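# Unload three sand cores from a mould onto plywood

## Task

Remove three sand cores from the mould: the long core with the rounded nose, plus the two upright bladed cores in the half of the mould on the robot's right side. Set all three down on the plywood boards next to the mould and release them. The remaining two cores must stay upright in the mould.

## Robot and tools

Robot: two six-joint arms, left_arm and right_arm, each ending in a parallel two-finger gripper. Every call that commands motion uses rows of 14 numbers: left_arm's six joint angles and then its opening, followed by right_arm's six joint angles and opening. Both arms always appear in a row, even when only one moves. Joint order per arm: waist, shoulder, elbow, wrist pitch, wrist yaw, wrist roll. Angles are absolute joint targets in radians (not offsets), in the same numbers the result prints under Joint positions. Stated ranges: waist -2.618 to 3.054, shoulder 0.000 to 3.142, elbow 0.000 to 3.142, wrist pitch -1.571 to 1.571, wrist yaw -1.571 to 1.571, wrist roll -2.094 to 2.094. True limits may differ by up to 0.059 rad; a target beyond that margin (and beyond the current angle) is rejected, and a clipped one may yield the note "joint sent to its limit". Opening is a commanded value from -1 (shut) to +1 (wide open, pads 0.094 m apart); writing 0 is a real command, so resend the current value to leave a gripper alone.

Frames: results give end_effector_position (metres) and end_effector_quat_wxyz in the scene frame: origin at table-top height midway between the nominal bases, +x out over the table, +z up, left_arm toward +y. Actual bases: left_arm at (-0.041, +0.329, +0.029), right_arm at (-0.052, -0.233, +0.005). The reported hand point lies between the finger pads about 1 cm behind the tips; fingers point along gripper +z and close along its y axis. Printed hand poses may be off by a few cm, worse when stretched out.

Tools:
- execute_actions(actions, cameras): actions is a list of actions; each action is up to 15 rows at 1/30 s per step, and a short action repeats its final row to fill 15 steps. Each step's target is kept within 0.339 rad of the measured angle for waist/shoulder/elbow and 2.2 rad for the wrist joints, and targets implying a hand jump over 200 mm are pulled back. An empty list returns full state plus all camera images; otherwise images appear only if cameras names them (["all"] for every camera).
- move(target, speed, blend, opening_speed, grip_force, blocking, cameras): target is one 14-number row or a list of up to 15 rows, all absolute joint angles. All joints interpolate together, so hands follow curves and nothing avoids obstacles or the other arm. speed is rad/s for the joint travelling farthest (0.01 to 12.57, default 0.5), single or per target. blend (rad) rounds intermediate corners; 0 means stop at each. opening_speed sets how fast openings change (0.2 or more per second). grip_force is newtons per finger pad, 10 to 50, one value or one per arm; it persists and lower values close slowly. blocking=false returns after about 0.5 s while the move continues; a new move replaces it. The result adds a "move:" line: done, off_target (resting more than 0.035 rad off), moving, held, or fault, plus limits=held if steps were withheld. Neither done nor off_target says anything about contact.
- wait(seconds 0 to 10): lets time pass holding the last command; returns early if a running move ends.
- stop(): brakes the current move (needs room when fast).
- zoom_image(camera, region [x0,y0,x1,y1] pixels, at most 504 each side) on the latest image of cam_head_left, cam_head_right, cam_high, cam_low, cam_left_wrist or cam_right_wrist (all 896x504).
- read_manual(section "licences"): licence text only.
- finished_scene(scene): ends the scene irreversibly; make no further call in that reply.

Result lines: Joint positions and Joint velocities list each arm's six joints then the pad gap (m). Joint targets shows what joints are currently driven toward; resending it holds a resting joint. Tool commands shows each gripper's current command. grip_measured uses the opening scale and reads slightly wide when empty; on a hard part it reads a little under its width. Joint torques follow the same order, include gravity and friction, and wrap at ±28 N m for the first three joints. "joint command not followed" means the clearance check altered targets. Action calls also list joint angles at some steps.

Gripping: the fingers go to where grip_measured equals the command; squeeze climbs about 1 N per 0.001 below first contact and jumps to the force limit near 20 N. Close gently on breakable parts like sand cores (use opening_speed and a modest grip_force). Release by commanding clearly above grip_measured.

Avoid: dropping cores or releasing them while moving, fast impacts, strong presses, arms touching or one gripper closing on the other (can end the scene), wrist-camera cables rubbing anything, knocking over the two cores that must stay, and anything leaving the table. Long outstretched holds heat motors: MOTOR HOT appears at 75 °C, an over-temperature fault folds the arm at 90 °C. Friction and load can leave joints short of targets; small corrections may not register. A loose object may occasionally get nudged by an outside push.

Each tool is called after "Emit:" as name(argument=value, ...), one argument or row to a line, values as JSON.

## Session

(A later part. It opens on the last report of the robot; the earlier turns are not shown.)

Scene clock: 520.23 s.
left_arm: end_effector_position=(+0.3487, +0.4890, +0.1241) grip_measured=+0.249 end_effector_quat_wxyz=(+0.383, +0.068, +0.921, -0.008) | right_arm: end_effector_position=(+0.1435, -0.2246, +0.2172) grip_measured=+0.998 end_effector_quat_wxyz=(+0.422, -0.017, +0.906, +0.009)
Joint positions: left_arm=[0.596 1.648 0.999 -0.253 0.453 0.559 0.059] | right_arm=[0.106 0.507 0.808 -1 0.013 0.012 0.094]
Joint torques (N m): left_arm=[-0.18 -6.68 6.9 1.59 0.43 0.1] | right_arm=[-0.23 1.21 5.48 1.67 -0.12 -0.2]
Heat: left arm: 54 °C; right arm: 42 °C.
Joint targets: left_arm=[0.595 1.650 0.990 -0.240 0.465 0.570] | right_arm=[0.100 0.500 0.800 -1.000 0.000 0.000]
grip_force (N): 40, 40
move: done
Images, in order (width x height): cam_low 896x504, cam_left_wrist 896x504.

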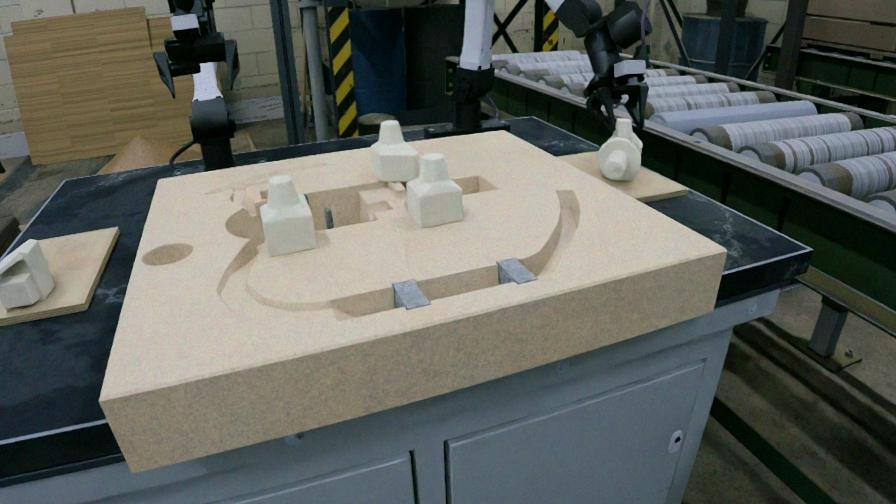

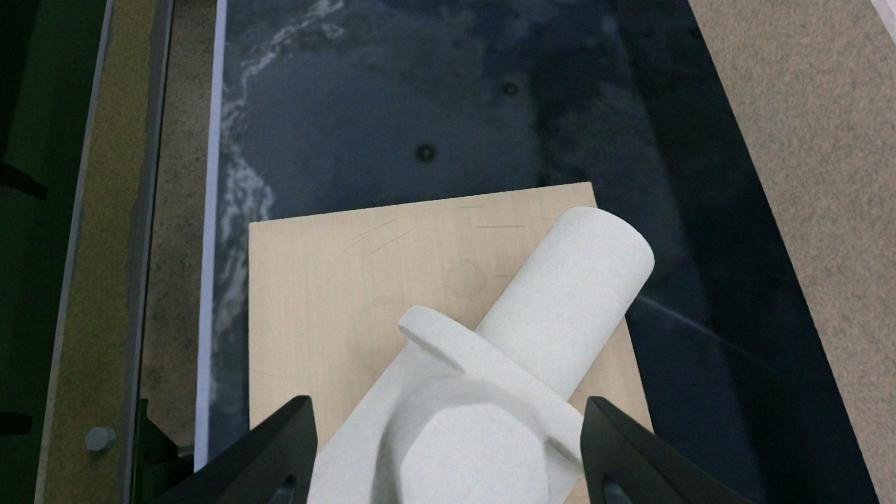

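Emit:
move(
  target=[
    [0.6,1.55,1.2,-0.5,0.455,0.57,0.5,0.2,1.6,1.9,-0.7,0.1,0.1,1],
    [0.6,1.2,1.2,-1.0,0.2,0.2,0.8,0.267,2.18,2.10,-0.62,0.17,0.155,1],
    [0.6,1.2,1.2,-1.0,0.2,0.2,0.8,0.267,2.155,1.845,-0.365,0.17,0.155,1],
  ],
  speed=[0.5,0.5,0.4],
  opening_speed=0.6,
  blend=[0.05,0.03,0],
  cameras=["cam_right_wrist","cam_low","cam_head_left"],
)

Emit:
zoom_image(
  camera="cam_low",
  region=[150, 80, 450, 300],
)

Scene clock: 536.10 s.
left_arm: end_effector_position=(+0.2303, +0.4591, +0.2291) grip_measured=+0.799 end_effector_quat_wxyz=(+0.284, -0.144, +0.948, +0.005) | right_arm: end_effector_position=(+0.5481, -0.1315, +0.1549) grip_measured=+0.998 end_effector_quat_wxyz=(+0.422, +0.000, +0.906, +0.002)
Joint positions: left_arm=[0.596 1.208 1.165 -0.989 0.215 0.211 0.085] | right_arm=[0.263 2.174 1.851 -0.387 0.16 0.141 0.094]
Joint torques (N m): left_arm=[0.35 -4.11 11.07 1.23 0.05 -0.09] | right_arm=[0.66 -16.13 6.52 1.84 0.18 0.11]
Motor temperatures (°C): left_arm=[23 50 44 37 23 22 26] | right_arm=[25 40 39 43 21 24 22]
Heat: left arm: 50 °C; right arm: 43 °C.
Joint targets: left_arm=[0.600 1.200 1.200 -1.000 0.200 0.200] | right_arm=[0.267 2.155 1.845 -0.365 0.170 0.155]
grip_force (N): 40, 40
move: done; blend cut to 0 rad at target 2
Images, in order (width x height): cam_head_left 896x504, cam_low 896x504, cam_right_wrist 896x504.

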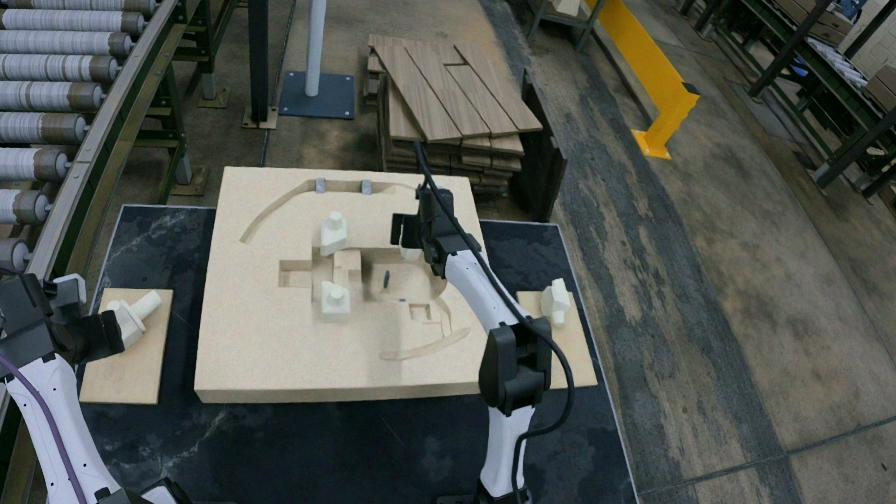

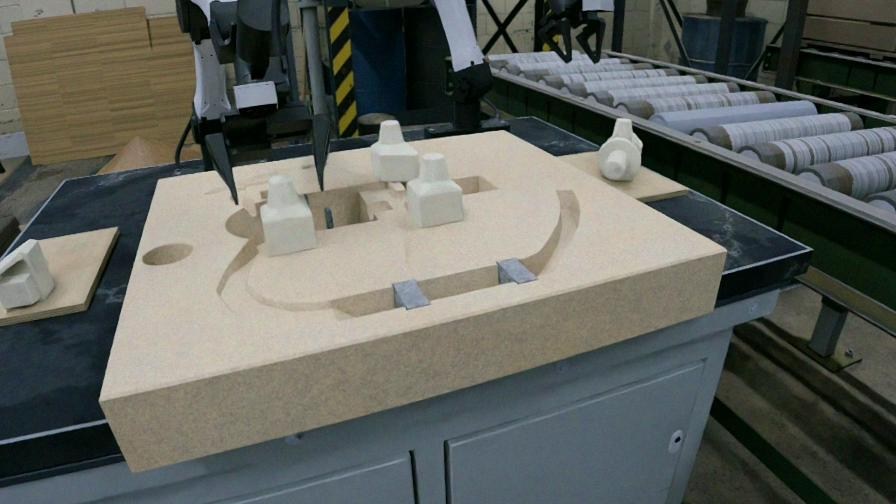

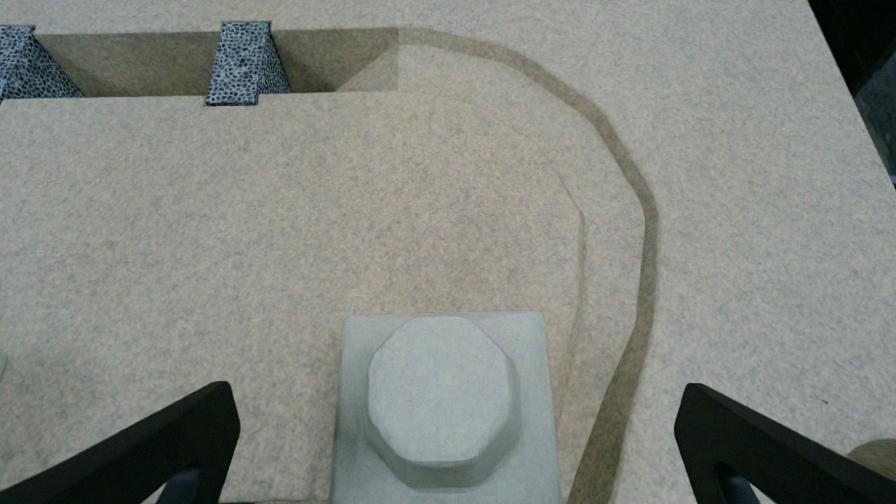

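Scaled by 1.680 from the camera's 896x504 image, which has a finer 1280x720 frame.

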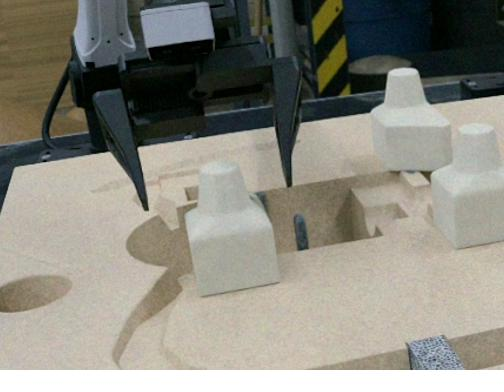

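Emit:
move(
  target=[
    [0.6,1.2,1.2,-1.0,0.2,0.2,0.8,0.273,2.184,1.845,-0.365,0.17,0.155,1],
    [0.6,1.2,1.2,-1.0,0.2,0.2,0.8,0.273,2.184,1.845,-0.365,0.17,0.155,-0.2],
  ],
  speed=0.3,
  grip_force=30,
  opening_speed=0.6,
  cameras=["cam_right_wrist","cam_low"],
)

Emit:
zoom_image(
  camera="cam_low",
  region=[150, 80, 450, 300],
)

Scene clock: 543.87 s.
left_arm: end_effector_position=(+0.2303, +0.4591, +0.2291) grip_measured=+0.799 end_effector_quat_wxyz=(+0.284, -0.144, +0.948, +0.005) | right_arm: end_effector_position=(+0.5477, -0.1288, +0.1550) grip_measured=-0.198 end_effector_quat_wxyz=(+0.422, -0.002, +0.906, +0.003)
Joint positions: left_arm=[0.596 1.208 1.165 -0.989 0.215 0.211 0.085] | right_arm=[0.268 2.174 1.851 -0.386 0.16 0.141 0.038]
Joint torques (N m): left_arm=[0.32 -4.08 11.06 1.19 0.08 -0.09] | right_arm=[0.68 -13.09 6.57 1.79 0.13 0.06]
Heat: left arm: 48 °C; right arm: 44 °C.
Joint targets: left_arm=[0.600 1.200 1.200 -1.000 0.200 0.200] | right_arm=[0.273 2.184 1.845 -0.365 0.170 0.155]
grip_force (N): 30, 30
move: done
Images, in order (width x height): cam_low 896x504, cam_right_wrist 896x504.

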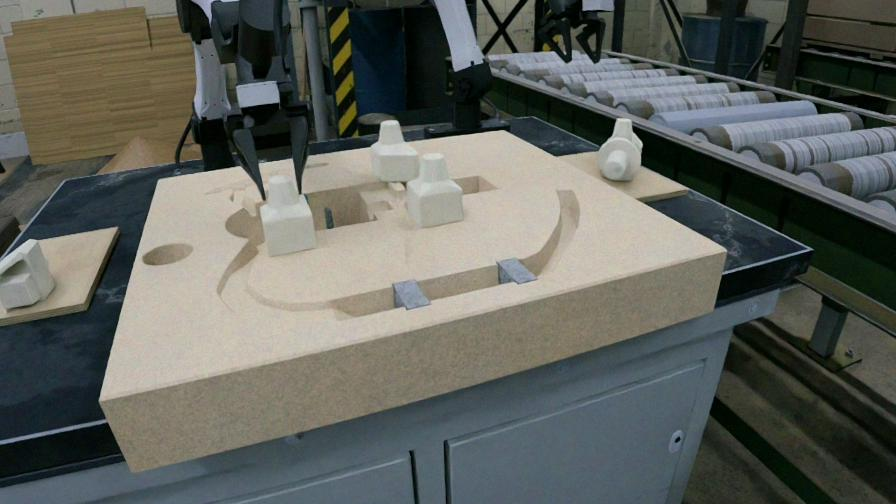

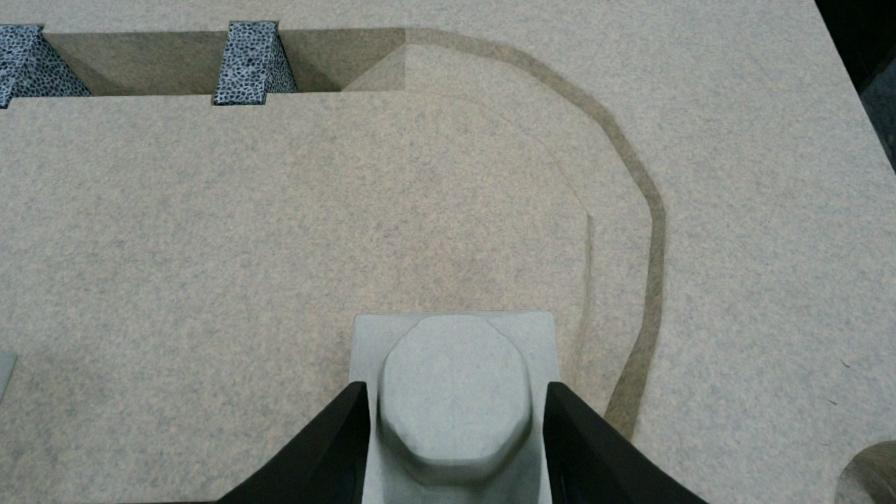

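Scaled by 1.680 from the camera's 896x504 image, which has a finer 1280x720 frame.

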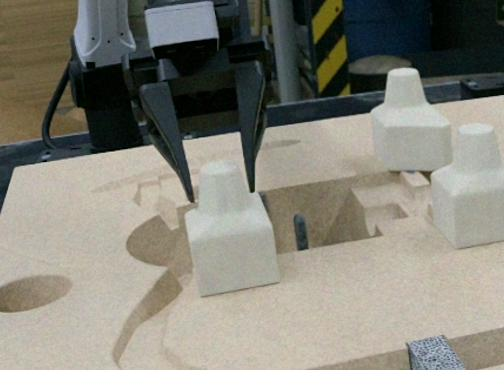

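Emit:
move(
  target=[
    [0.6,1.2,1.2,-1.0,0.2,0.2,0.8,0.273,2.184,1.845,-0.365,0.17,0.155,1],
    [0.6,1.2,1.2,-1.0,0.2,0.2,0.8,0.275,2.225,1.835,-0.365,0.17,0.155,1],
  ],
  speed=0.3,
  opening_speed=0.8,
  cameras=["cam_right_wrist"],
)

Scene clock: 551.27 s.
left_arm: end_effector_position=(+0.2303, +0.4591, +0.2291) grip_measured=+0.799 end_effector_quat_wxyz=(+0.284, -0.144, +0.948, +0.005) | right_arm: end_effector_position=(+0.5475, -0.1289, +0.1309) grip_measured=+0.998 end_effector_quat_wxyz=(+0.405, -0.003, +0.915, -0.001)
Joint positions: left_arm=[0.596 1.208 1.165 -0.989 0.215 0.211 0.085] | right_arm=[0.268 2.21 1.842 -0.382 0.16 0.142 0.094]
Joint torques (N m): left_arm=[0.32 -4.01 11.12 1.22 0.05 -0.08] | right_arm=[0.98 -12.88 6.49 1.77 0.15 0.08]
Motor temperatures (°C): left_arm=[23 46 46 36 23 22 25] | right_arm=[25 46 38 45 21 24 22]
Heat: left arm: 46 °C; right arm: 46 °C.
Joint targets: left_arm=[0.600 1.200 1.200 -1.000 0.200 0.200] | right_arm=[0.275 2.225 1.835 -0.365 0.170 0.155]
grip_force (N): 30, 30
move: done
Images, in order (width x height): cam_right_wrist 896x504.

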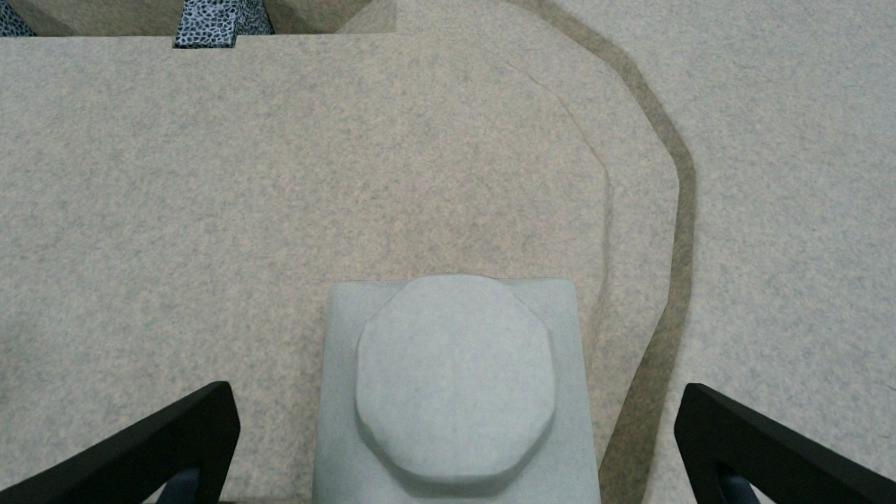

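Emit:
move(
  target=[
    [0.6,1.2,1.2,-1.0,0.2,0.2,0.8,0.275,2.225,1.835,-0.365,0.17,0.155,-0.2],
    [0.6,1.2,1.2,-1.0,0.2,0.2,0.8,0.275,2.165,1.98,-0.475,0.17,0.155,-0.2],
    [0.6,1.2,1.2,-1.0,0.2,0.2,0.8,0.275,2.145,2.15,-0.60,0.17,0.155,-0.2],
  ],
  speed=0.2,
  blend=[0,0.05,0],
  grip_force=35,
  opening_speed=0.6,
  cameras=["cam_right_wrist","cam_low","cam_head_left"],
)

Emit:
zoom_image(
  camera="cam_low",
  region=[150, 80, 450, 300],
)

Scene clock: 564.73 s.
left_arm: end_effector_position=(+0.2303, +0.4591, +0.2291) grip_measured=+0.799 end_effector_quat_wxyz=(+0.284, -0.144, +0.948, +0.005) | right_arm: end_effector_position=(+0.5455, -0.1296, +0.1945) grip_measured=+0.160 end_effector_quat_wxyz=(+0.400, -0.003, +0.917, -0.003)
Joint positions: left_arm=[0.596 1.208 1.165 -0.989 0.215 0.211 0.085] | right_arm=[0.268 2.21 2.103 -0.654 0.162 0.142 0.055]
Joint torques (N m): left_arm=[0.38 -4.08 11 1.21 0.05 -0.08] | right_arm=[0.81 -20.85 10.39 2.06 0.15 0.05]
Heat: left arm: 47 °C; right arm: 49 °C.
Joint targets: left_arm=[0.600 1.200 1.200 -1.000 0.200 0.200] | right_arm=[0.275 2.145 2.150 -0.600 0.170 0.155]
grip_force (N): 35, 35
move: off_target (right_arm); right_arm: the shoulder is farthest, 0.065 rad from its target
Images, in order (width x height): cam_head_left 896x504, cam_low 896x504, cam_right_wrist 896x504.

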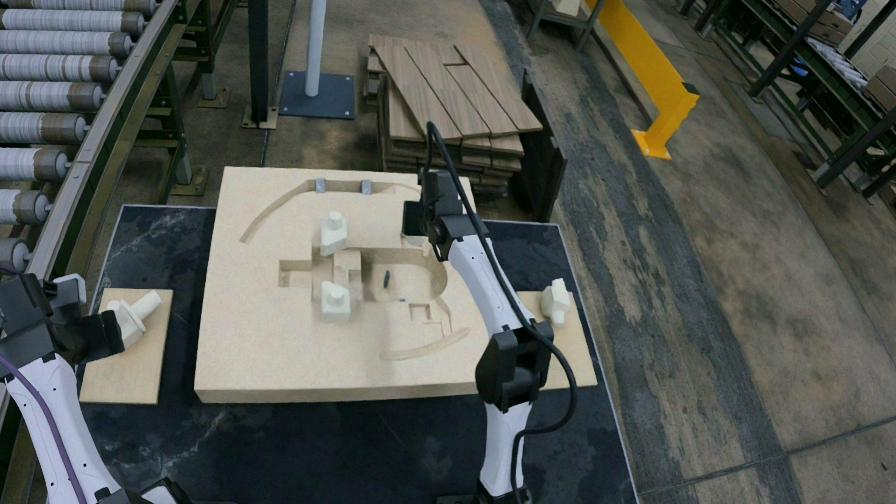

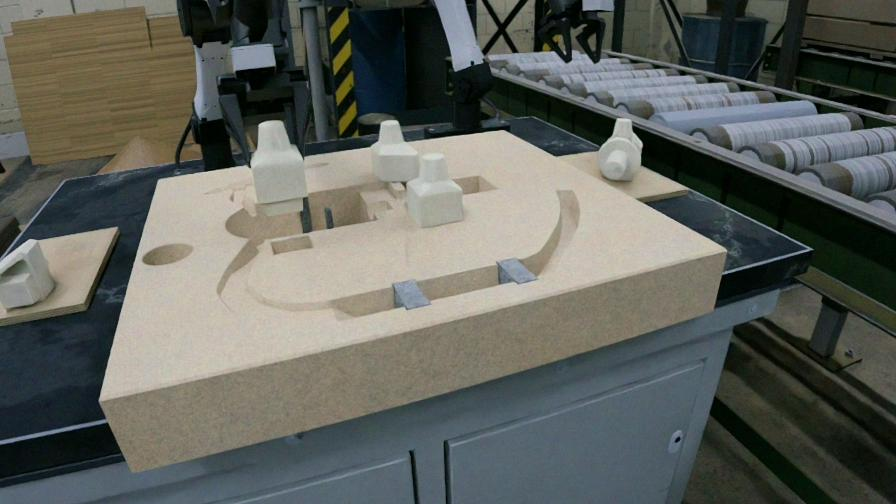

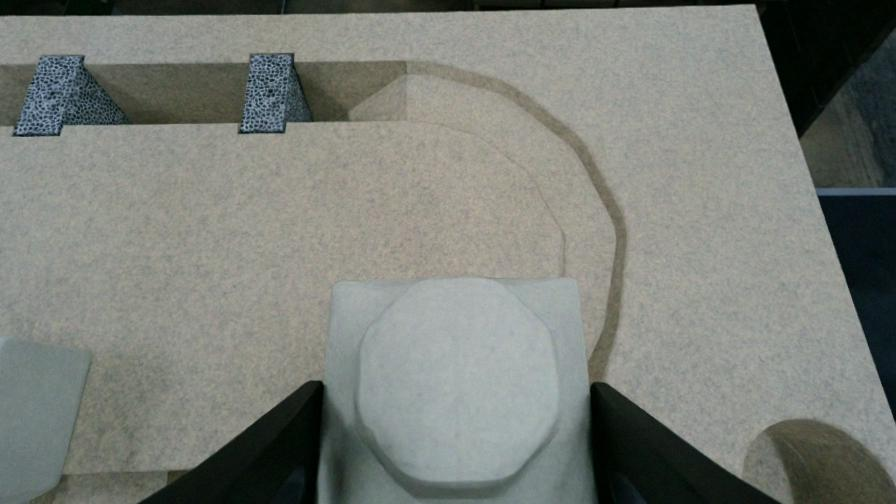

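Scaled by 1.680 from the camera's 896x504 image, which has a finer 1280x720 frame.

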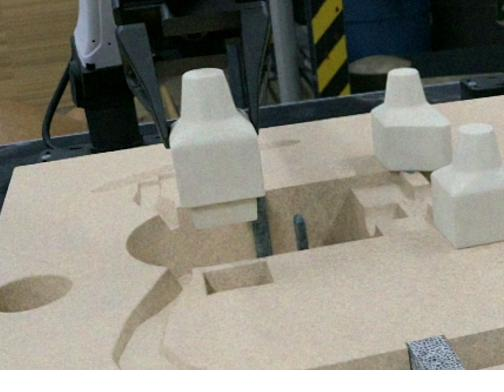

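Emit:
move(
  target=[
    [0.6,1.2,1.2,-1.0,0.2,0.2,0.8,0.22,1.92,2.1,-0.7,0.15,0.15,-0.2],
    [0.6,1.2,1.2,-1.0,0.2,0.2,0.8,-0.6,1.85,1.9,-0.6,-0.3,0,-0.2],
    [0.6,1.2,1.2,-1.0,0.2,0.2,0.8,-0.687,1.70,0.68,0.95,-0.75,-0.14,-0.2],
  ],
  speed=[0.3,0.5,0.6],
  blend=[0.08,0.1,0],
  cameras=["cam_right_wrist","cam_low","cam_high","cam_head_right"],
)

Emit:
zoom_image(
  camera="cam_high",
  region=[380, 50, 580, 170],
)

Emit:
zoom_image(
  camera="cam_low",
  region=[0, 120, 160, 340],
)

Emit:
zoom_image(
  camera="cam_head_right",
  region=[500, 220, 700, 420],
)

Scene clock: 609.23 s.
left_arm: end_effector_position=(+0.2303, +0.4591, +0.2291) grip_measured=+0.799 end_effector_quat_wxyz=(+0.284, -0.144, +0.948, +0.005) | right_arm: end_effector_position=(+0.3489, -0.4366, +0.1466) grip_measured=+0.160 end_effector_quat_wxyz=(+0.647, +0.004, +0.762, +0.011)
Joint positions: left_arm=[0.596 1.208 1.165 -0.989 0.215 0.211 0.085] | right_arm=[-0.681 1.748 0.669 0.859 -0.73 -0.125 0.055]
Joint torques (N m): left_arm=[0.29 -4.07 11.06 1.22 0.05 -0.09] | right_arm=[-0.23 -12.96 6.32 2.57 -0.29 -0.23]
Motor temperatures (°C): left_arm=[23 41 50 35 22 22 25] | right_arm=[25 70 43 51 21 24 23]
Heat: left arm: 50 °C; right arm: 70 °C.
Joint targets: left_arm=[0.600 1.200 1.200 -1.000 0.200 0.200] | right_arm=[-0.687 1.700 0.680 0.950 -0.750 -0.140]
grip_force (N): 35, 35
move: off_target (right_arm); right_arm: the wrist pitch is farthest, 0.091 rad from its target
Images, in order (width x height): cam_head_right 896x504, cam_high 896x504, cam_low 896x504, cam_right_wrist 896x504.

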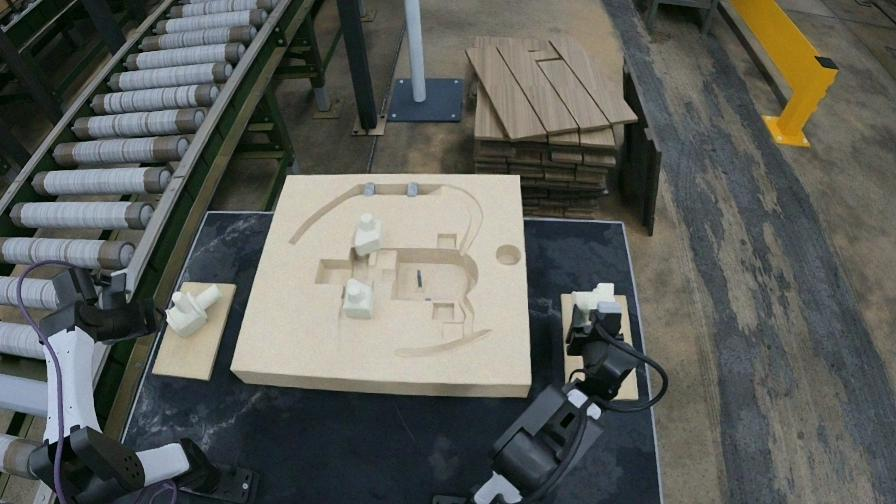

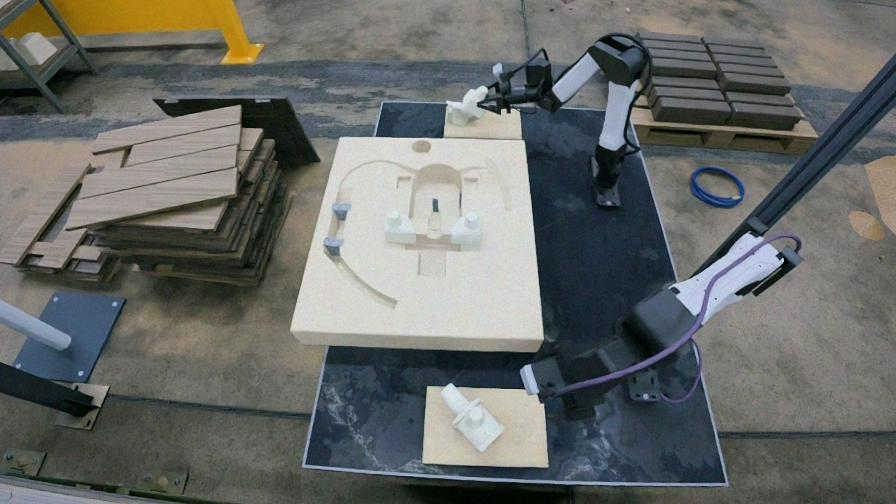

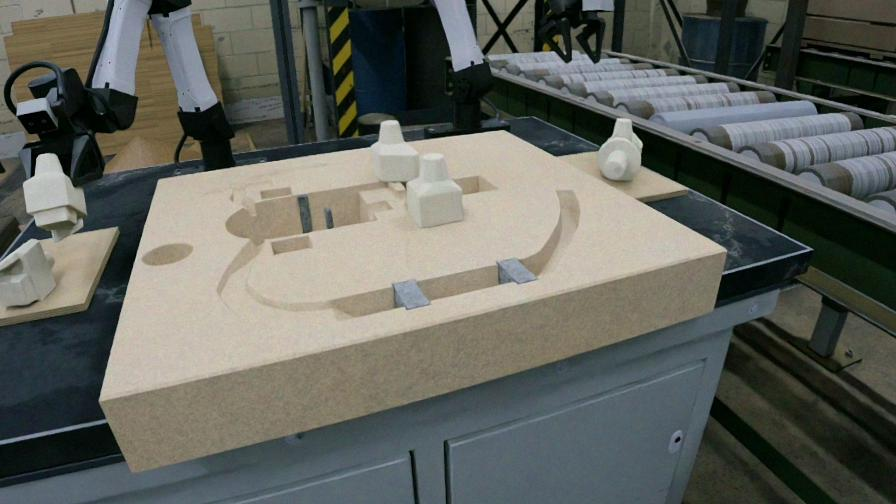

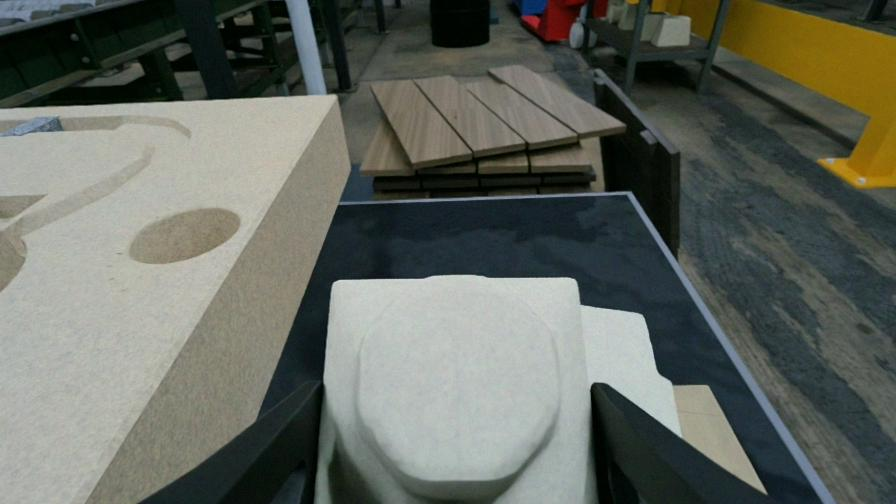

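Scaled by 2.520 from the camera's 896x504 image, which has a finer 1280x720 frame.

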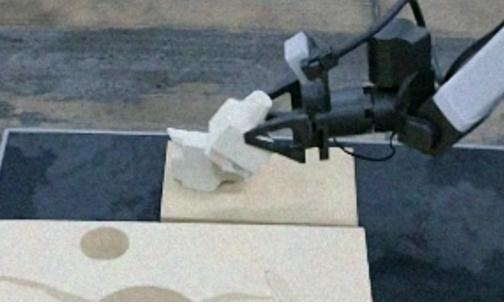

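Scaled by 2.291 from the camera's 896x504 image, which has a finer 1280x720 frame.

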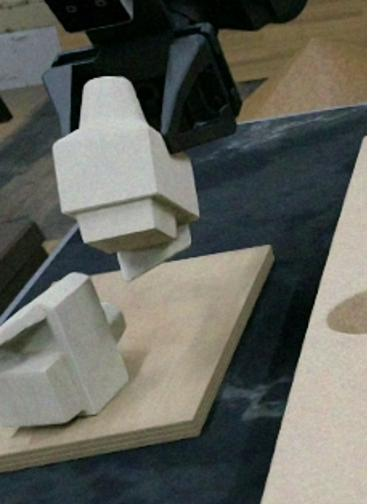

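Scaled by 2.520 from the camera's 896x504 image, which has a finer 1280x720 frame.

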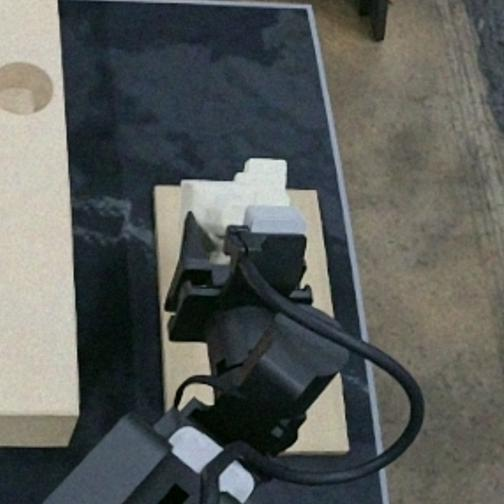

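Emit:
move(
  target=[
    [0.6,1.0,1.0,-1.0,0.2,0.2,0.8,-0.774,1.71,0.53,1.12,-0.845,-0.16,-0.2],
    [0.6,1.0,1.0,-1.0,0.2,0.2,0.8,-0.774,1.90,0.505,1.31,-0.845,-0.16,-0.2],
  ],
  speed=[0.3,0.15],
  blend=[0.0,0],
  cameras=["cam_low","cam_high"],
)

Emit:
zoom_image(
  camera="cam_high",
  region=[420, 80, 540, 150],
)

Emit:
zoom_image(
  camera="cam_low",
  region=[0, 120, 160, 340],
)

Scene clock: 624.70 s.
left_arm: end_effector_position=(+0.1961, +0.4371, +0.2246) grip_measured=+0.799 end_effector_quat_wxyz=(+0.304, -0.141, +0.942, +0.014) | right_arm: end_effector_position=(+0.3116, -0.4343, +0.1023) grip_measured=+0.160 end_effector_quat_wxyz=(+0.663, -0.010, +0.749, +0.002)
Joint positions: left_arm=[0.596 1.008 1.018 -0.996 0.215 0.211 0.085] | right_arm=[-0.77 1.901 0.5 1.22 -0.827 -0.145 0.055]
Joint torques (N m): left_arm=[0.29 -2.51 6.3 1.34 0.06 -0.08] | right_arm=[-0.14 -8.14 4.37 2.54 -0.32 -0.23]
Motor temperatures (°C): left_arm=[23 40 50 35 22 22 25] | right_arm=[25 65 43 52 21 24 23]
Heat: left arm: 50 °C; right arm: 65 °C.
Joint targets: left_arm=[0.600 1.000 1.000 -1.000 0.200 0.200] | right_arm=[-0.774 1.900 0.505 1.310 -0.845 -0.160]
grip_force (N): 35, 35
move: off_target (right_arm); right_arm: the wrist pitch is farthest, 0.090 rad from its target
Images, in order (width x height): cam_high 896x504, cam_low 896x504.

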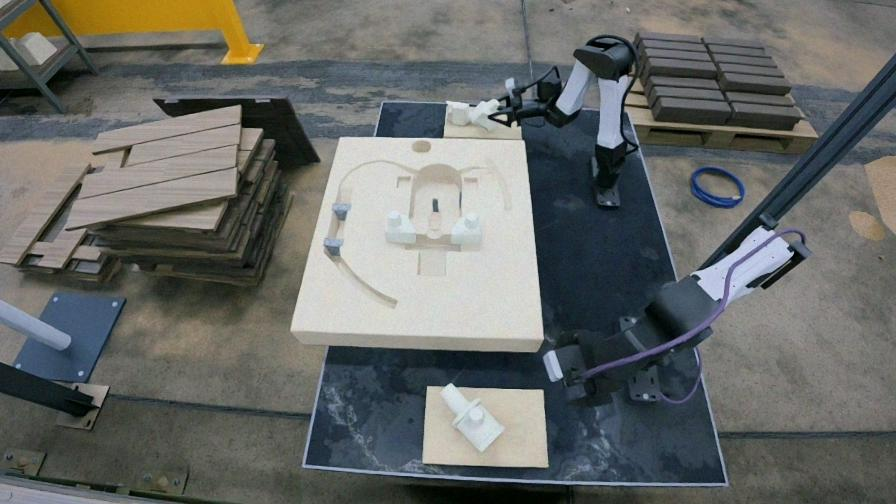

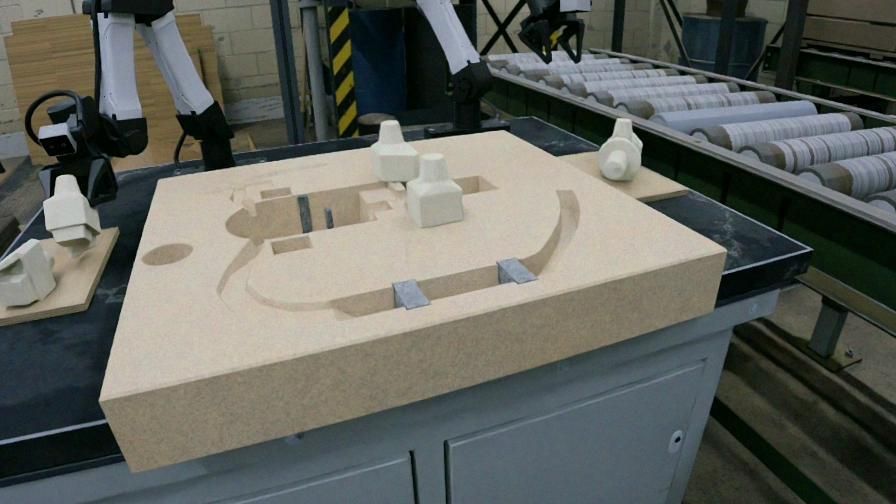

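Scaled by 4.200 from the camera's 896x504 image, which has a finer 1280x720 frame.

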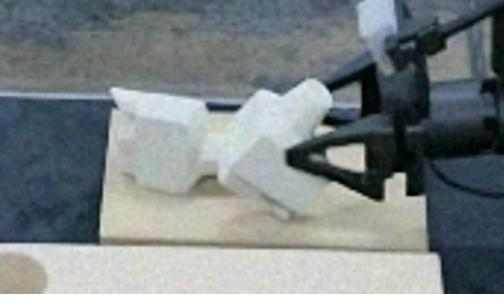

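Scaled by 2.291 from the camera's 896x504 image, which has a finer 1280x720 frame.

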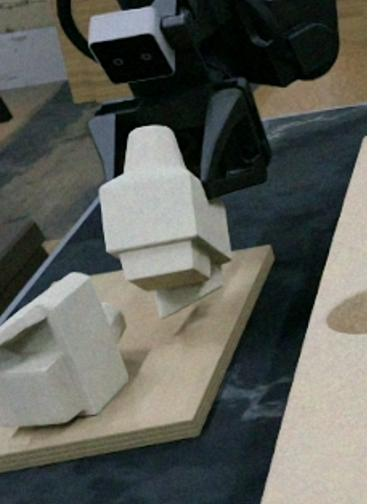

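Emit:
move(
  target=[0.6,1.0,1.0,-1.0,0.2,0.2,0.8,-0.774,2.03,0.497,1.415,-0.845,-0.16,-0.2],
  speed=0.08,
  grip_force=20,
  cameras=["cam_low","cam_high"],
)

Emit:
zoom_image(
  camera="cam_high",
  region=[420, 80, 540, 150],
)

Emit:
zoom_image(
  camera="cam_low",
  region=[0, 120, 160, 340],
)

Scene clock: 633.53 s.
left_arm: end_effector_position=(+0.1961, +0.4371, +0.2246) grip_measured=+0.799 end_effector_quat_wxyz=(+0.304, -0.141, +0.942, +0.014) | right_arm: end_effector_position=(+0.3129, -0.4331, +0.0878) grip_measured=+0.164 end_effector_quat_wxyz=(+0.673, -0.025, +0.740, -0.003)
Joint positions: left_arm=[0.596 1.008 1.018 -0.996 0.215 0.211 0.085] | right_arm=[-0.77 2.018 0.5 1.375 -0.843 -0.146 0.055]
Joint torques (N m): left_arm=[0.34 -2.55 6.23 1.36 0.06 -0.1] | right_arm=[-0.13 -7.2 3.22 2.1 -0.13 -0.2]
Motor temperatures (°C): left_arm=[23 40 48 35 22 22 25] | right_arm=[25 61 41 51 21 24 23]
Heat: left arm: 48 °C; right arm: 61 °C.
Joint targets: left_arm=[0.600 1.000 1.000 -1.000 0.200 0.200] | right_arm=[-0.774 2.030 0.497 1.415 -0.845 -0.160]
grip_force (N): 20, 20
move: off_target (right_arm); right_arm: the wrist pitch is farthest, 0.040 rad from its target
Images, in order (width x height): cam_high 896x504, cam_low 896x504.

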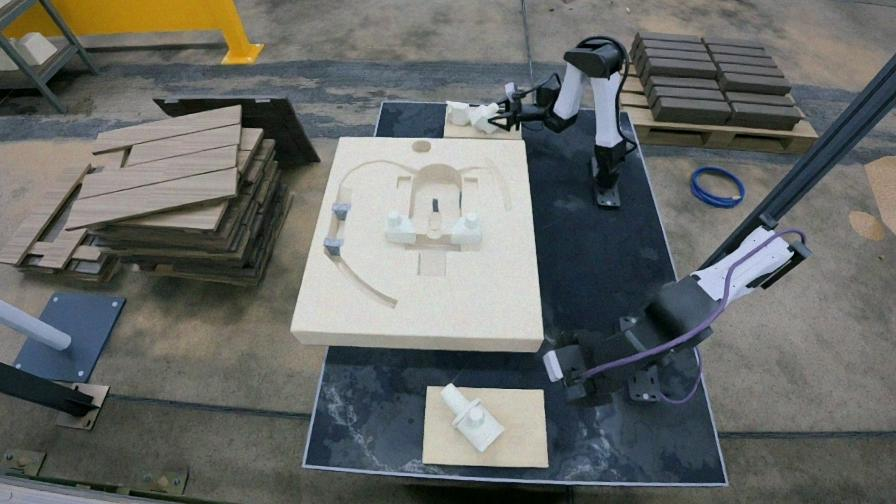

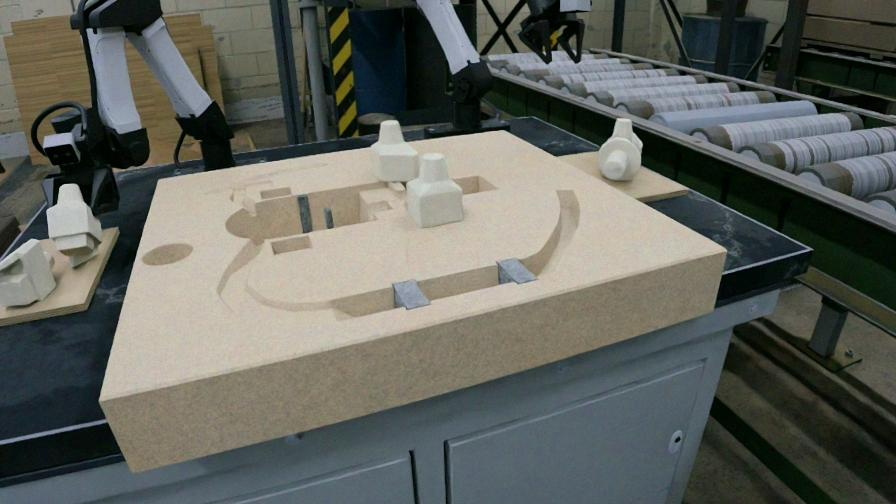

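Scaled by 4.200 from the camera's 896x504 image, which has a finer 1280x720 frame.

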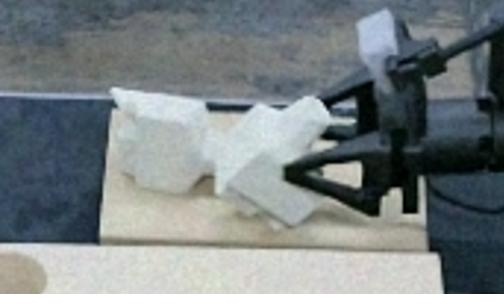

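Scaled by 2.291 from the camera's 896x504 image, which has a finer 1280x720 frame.

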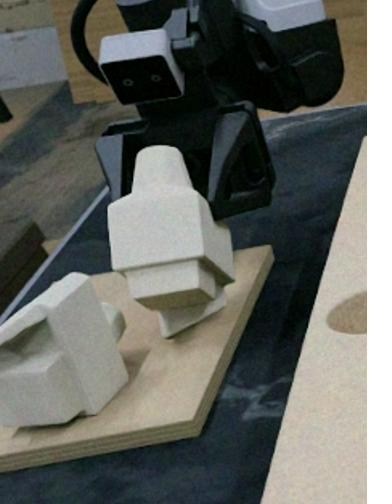

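Emit:
move(
  target=[0.6,1.0,1.0,-1.0,0.2,0.2,0.8,-0.88,2.06,0.395,1.47,-0.945,-0.215,-0.2],
  speed=0.08,
  grip_force=14,
  cameras=["cam_low","cam_high","cam_right_wrist"],
)

Emit:
zoom_image(
  camera="cam_high",
  region=[420, 80, 540, 150],
)

Emit:
zoom_image(
  camera="cam_low",
  region=[0, 120, 160, 340],
)

Scene clock: 640.70 s.
left_arm: end_effector_position=(+0.1961, +0.4371, +0.2246) grip_measured=+0.799 end_effector_quat_wxyz=(+0.304, -0.141, +0.942, +0.014) | right_arm: end_effector_position=(+0.2738, -0.4363, +0.0695) grip_measured=+0.168 end_effector_quat_wxyz=(+0.661, -0.012, +0.751, +0.004)
Joint positions: left_arm=[0.596 1.008 1.018 -0.996 0.215 0.211 0.085] | right_arm=[-0.884 2.03 0.409 1.402 -0.944 -0.188 0.055]
Joint torques (N m): left_arm=[0.35 -2.48 6.23 1.36 0.04 -0.09] | right_arm=[0.9 -4.86 1.83 2.24 -0.13 -0.37]
Motor temperatures (°C): left_arm=[23 39 48 35 22 22 25] | right_arm=[25 59 40 51 21 24 23]
Heat: left arm: 48 °C; right arm: 59 °C.
Joint targets: left_arm=[0.600 1.000 1.000 -1.000 0.200 0.200] | right_arm=[-0.880 2.060 0.395 1.470 -0.945 -0.215]
grip_force (N): 14, 14
move: off_target (right_arm); right_arm: the wrist pitch is farthest, 0.068 rad from its target
Images, in order (width x height): cam_high 896x504, cam_low 896x504, cam_right_wrist 896x504.

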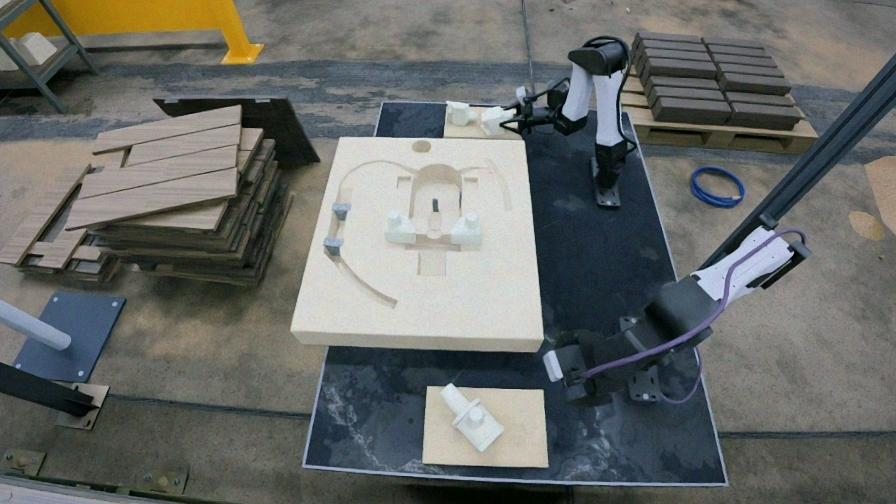

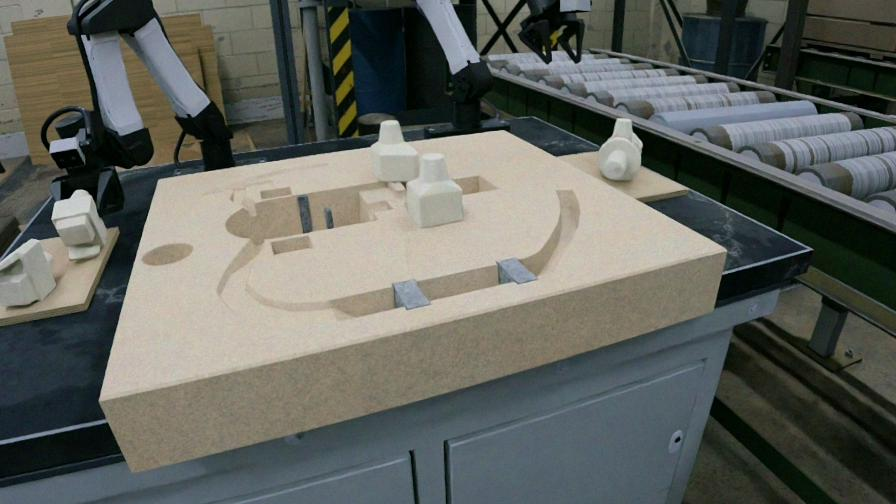

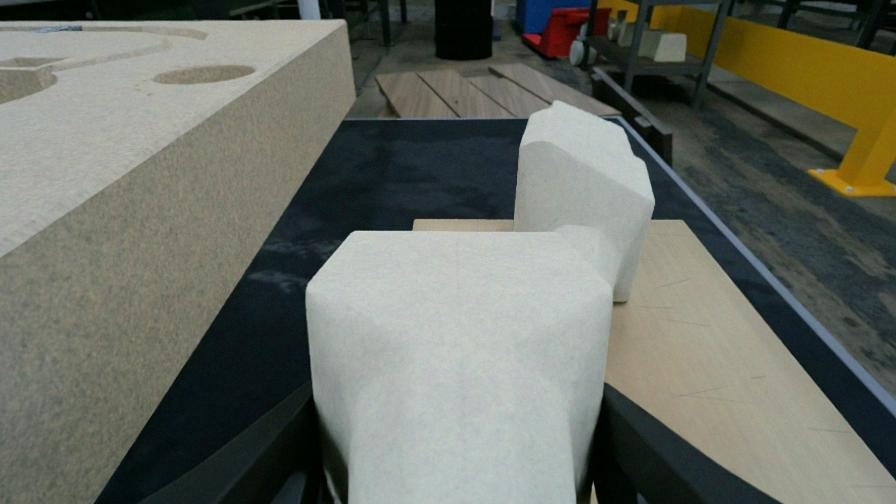

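Scaled by 4.200 from the camera's 896x504 image, which has a finer 1280x720 frame.

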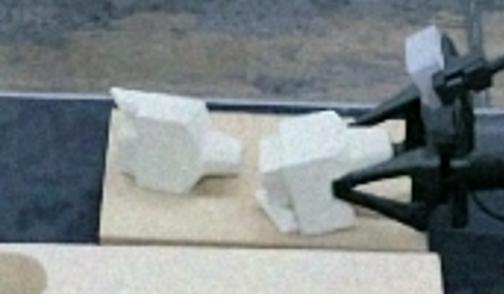

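Scaled by 2.291 from the camera's 896x504 image, which has a finer 1280x720 frame.

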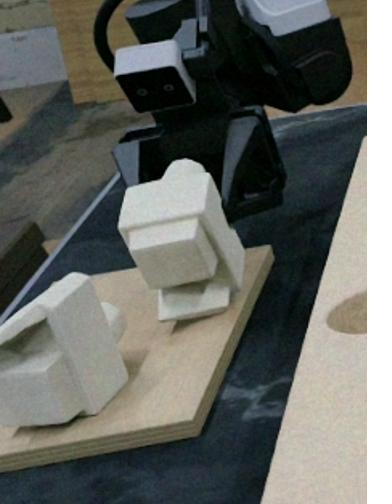

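Emit:
move(
  target=[
    [0.6,1.0,1.0,-1.0,0.2,0.2,0.8,-0.88,2.075,0.40,1.47,-0.945,-0.215,-0.2],
    [0.6,1.0,1.0,-1.0,0.2,0.2,0.8,-0.88,2.075,0.40,1.47,-0.945,-0.215,0.3],
  ],
  speed=0.08,
  opening_speed=0.2,
  cameras=["cam_low","cam_high","cam_right_wrist"],
)

Emit:
zoom_image(
  camera="cam_high",
  region=[420, 80, 540, 150],
)

Emit:
zoom_image(
  camera="cam_low",
  region=[0, 120, 160, 340],
)

Scene clock: 647.87 s.
left_arm: end_effector_position=(+0.1961, +0.4371, +0.2246) grip_measured=+0.799 end_effector_quat_wxyz=(+0.304, -0.141, +0.942, +0.014) | right_arm: end_effector_position=(+0.2717, -0.4351, +0.0572) grip_measured=+0.298 end_effector_quat_wxyz=(+0.652, -0.003, +0.758, +0.012)
Joint positions: left_arm=[0.596 1.008 1.018 -0.996 0.215 0.211 0.085] | right_arm=[-0.887 2.063 0.407 1.399 -0.943 -0.196 0.061]
Joint torques (N m): left_arm=[0.35 -2.54 6.23 1.36 0.05 -0.09] | right_arm=[0.87 -6.72 2.21 2.28 -0.15 -0.31]
Motor temperatures (°C): left_arm=[23 39 47 34 22 22 25] | right_arm=[25 56 39 50 21 24 22]
Heat: left arm: 47 °C; right arm: 56 °C.
Joint targets: left_arm=[0.600 1.000 1.000 -1.000 0.200 0.200] | right_arm=[-0.880 2.075 0.400 1.470 -0.945 -0.215]
grip_force (N): 14, 14
move: off_target (right_arm); target 2's new numbers were sent with right_arm's wrist pitch 0.068 rad from that target; right_arm: the wrist pitch is farthest, 0.071 rad from its target
Images, in order (width x height): cam_high 896x504, cam_low 896x504, cam_right_wrist 896x504.

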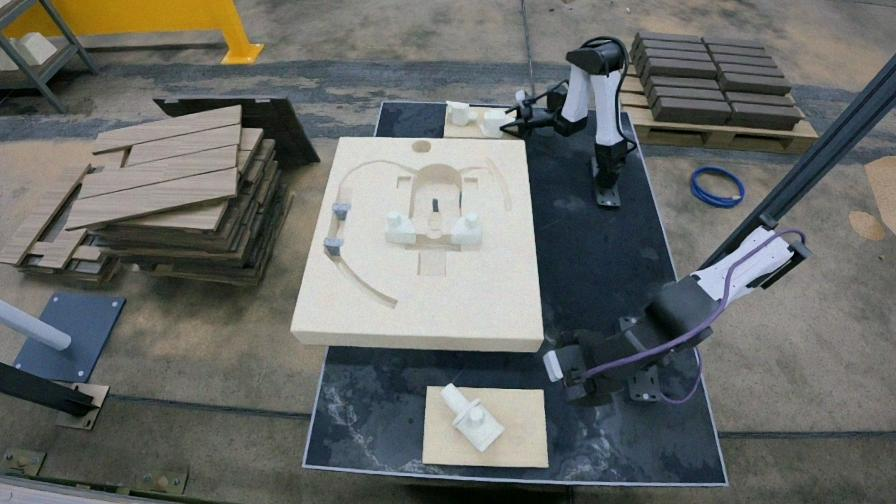

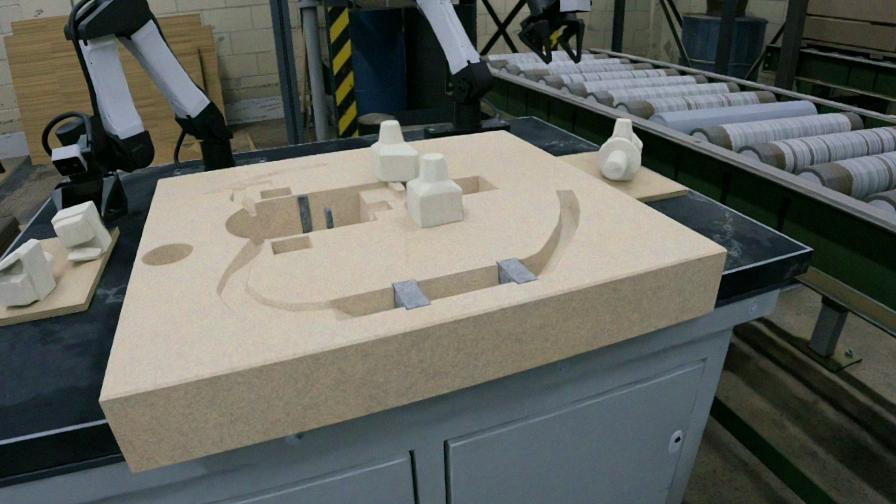

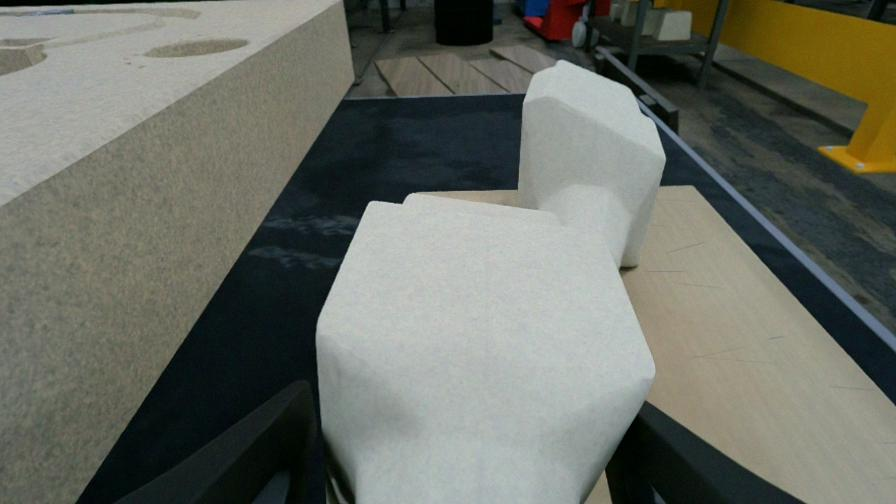

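Scaled by 4.200 from the camera's 896x504 image, which has a finer 1280x720 frame.

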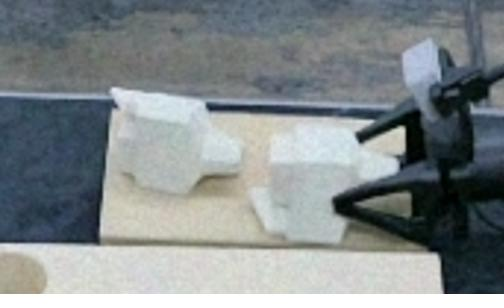

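Scaled by 2.291 from the camera's 896x504 image, which has a finer 1280x720 frame.

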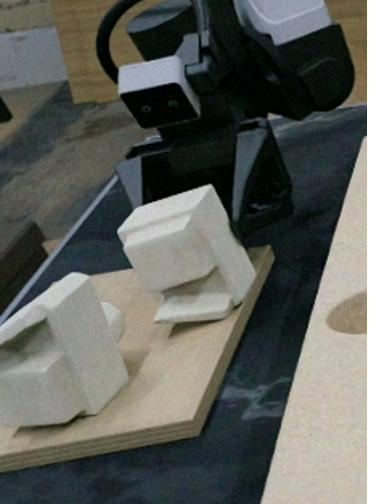

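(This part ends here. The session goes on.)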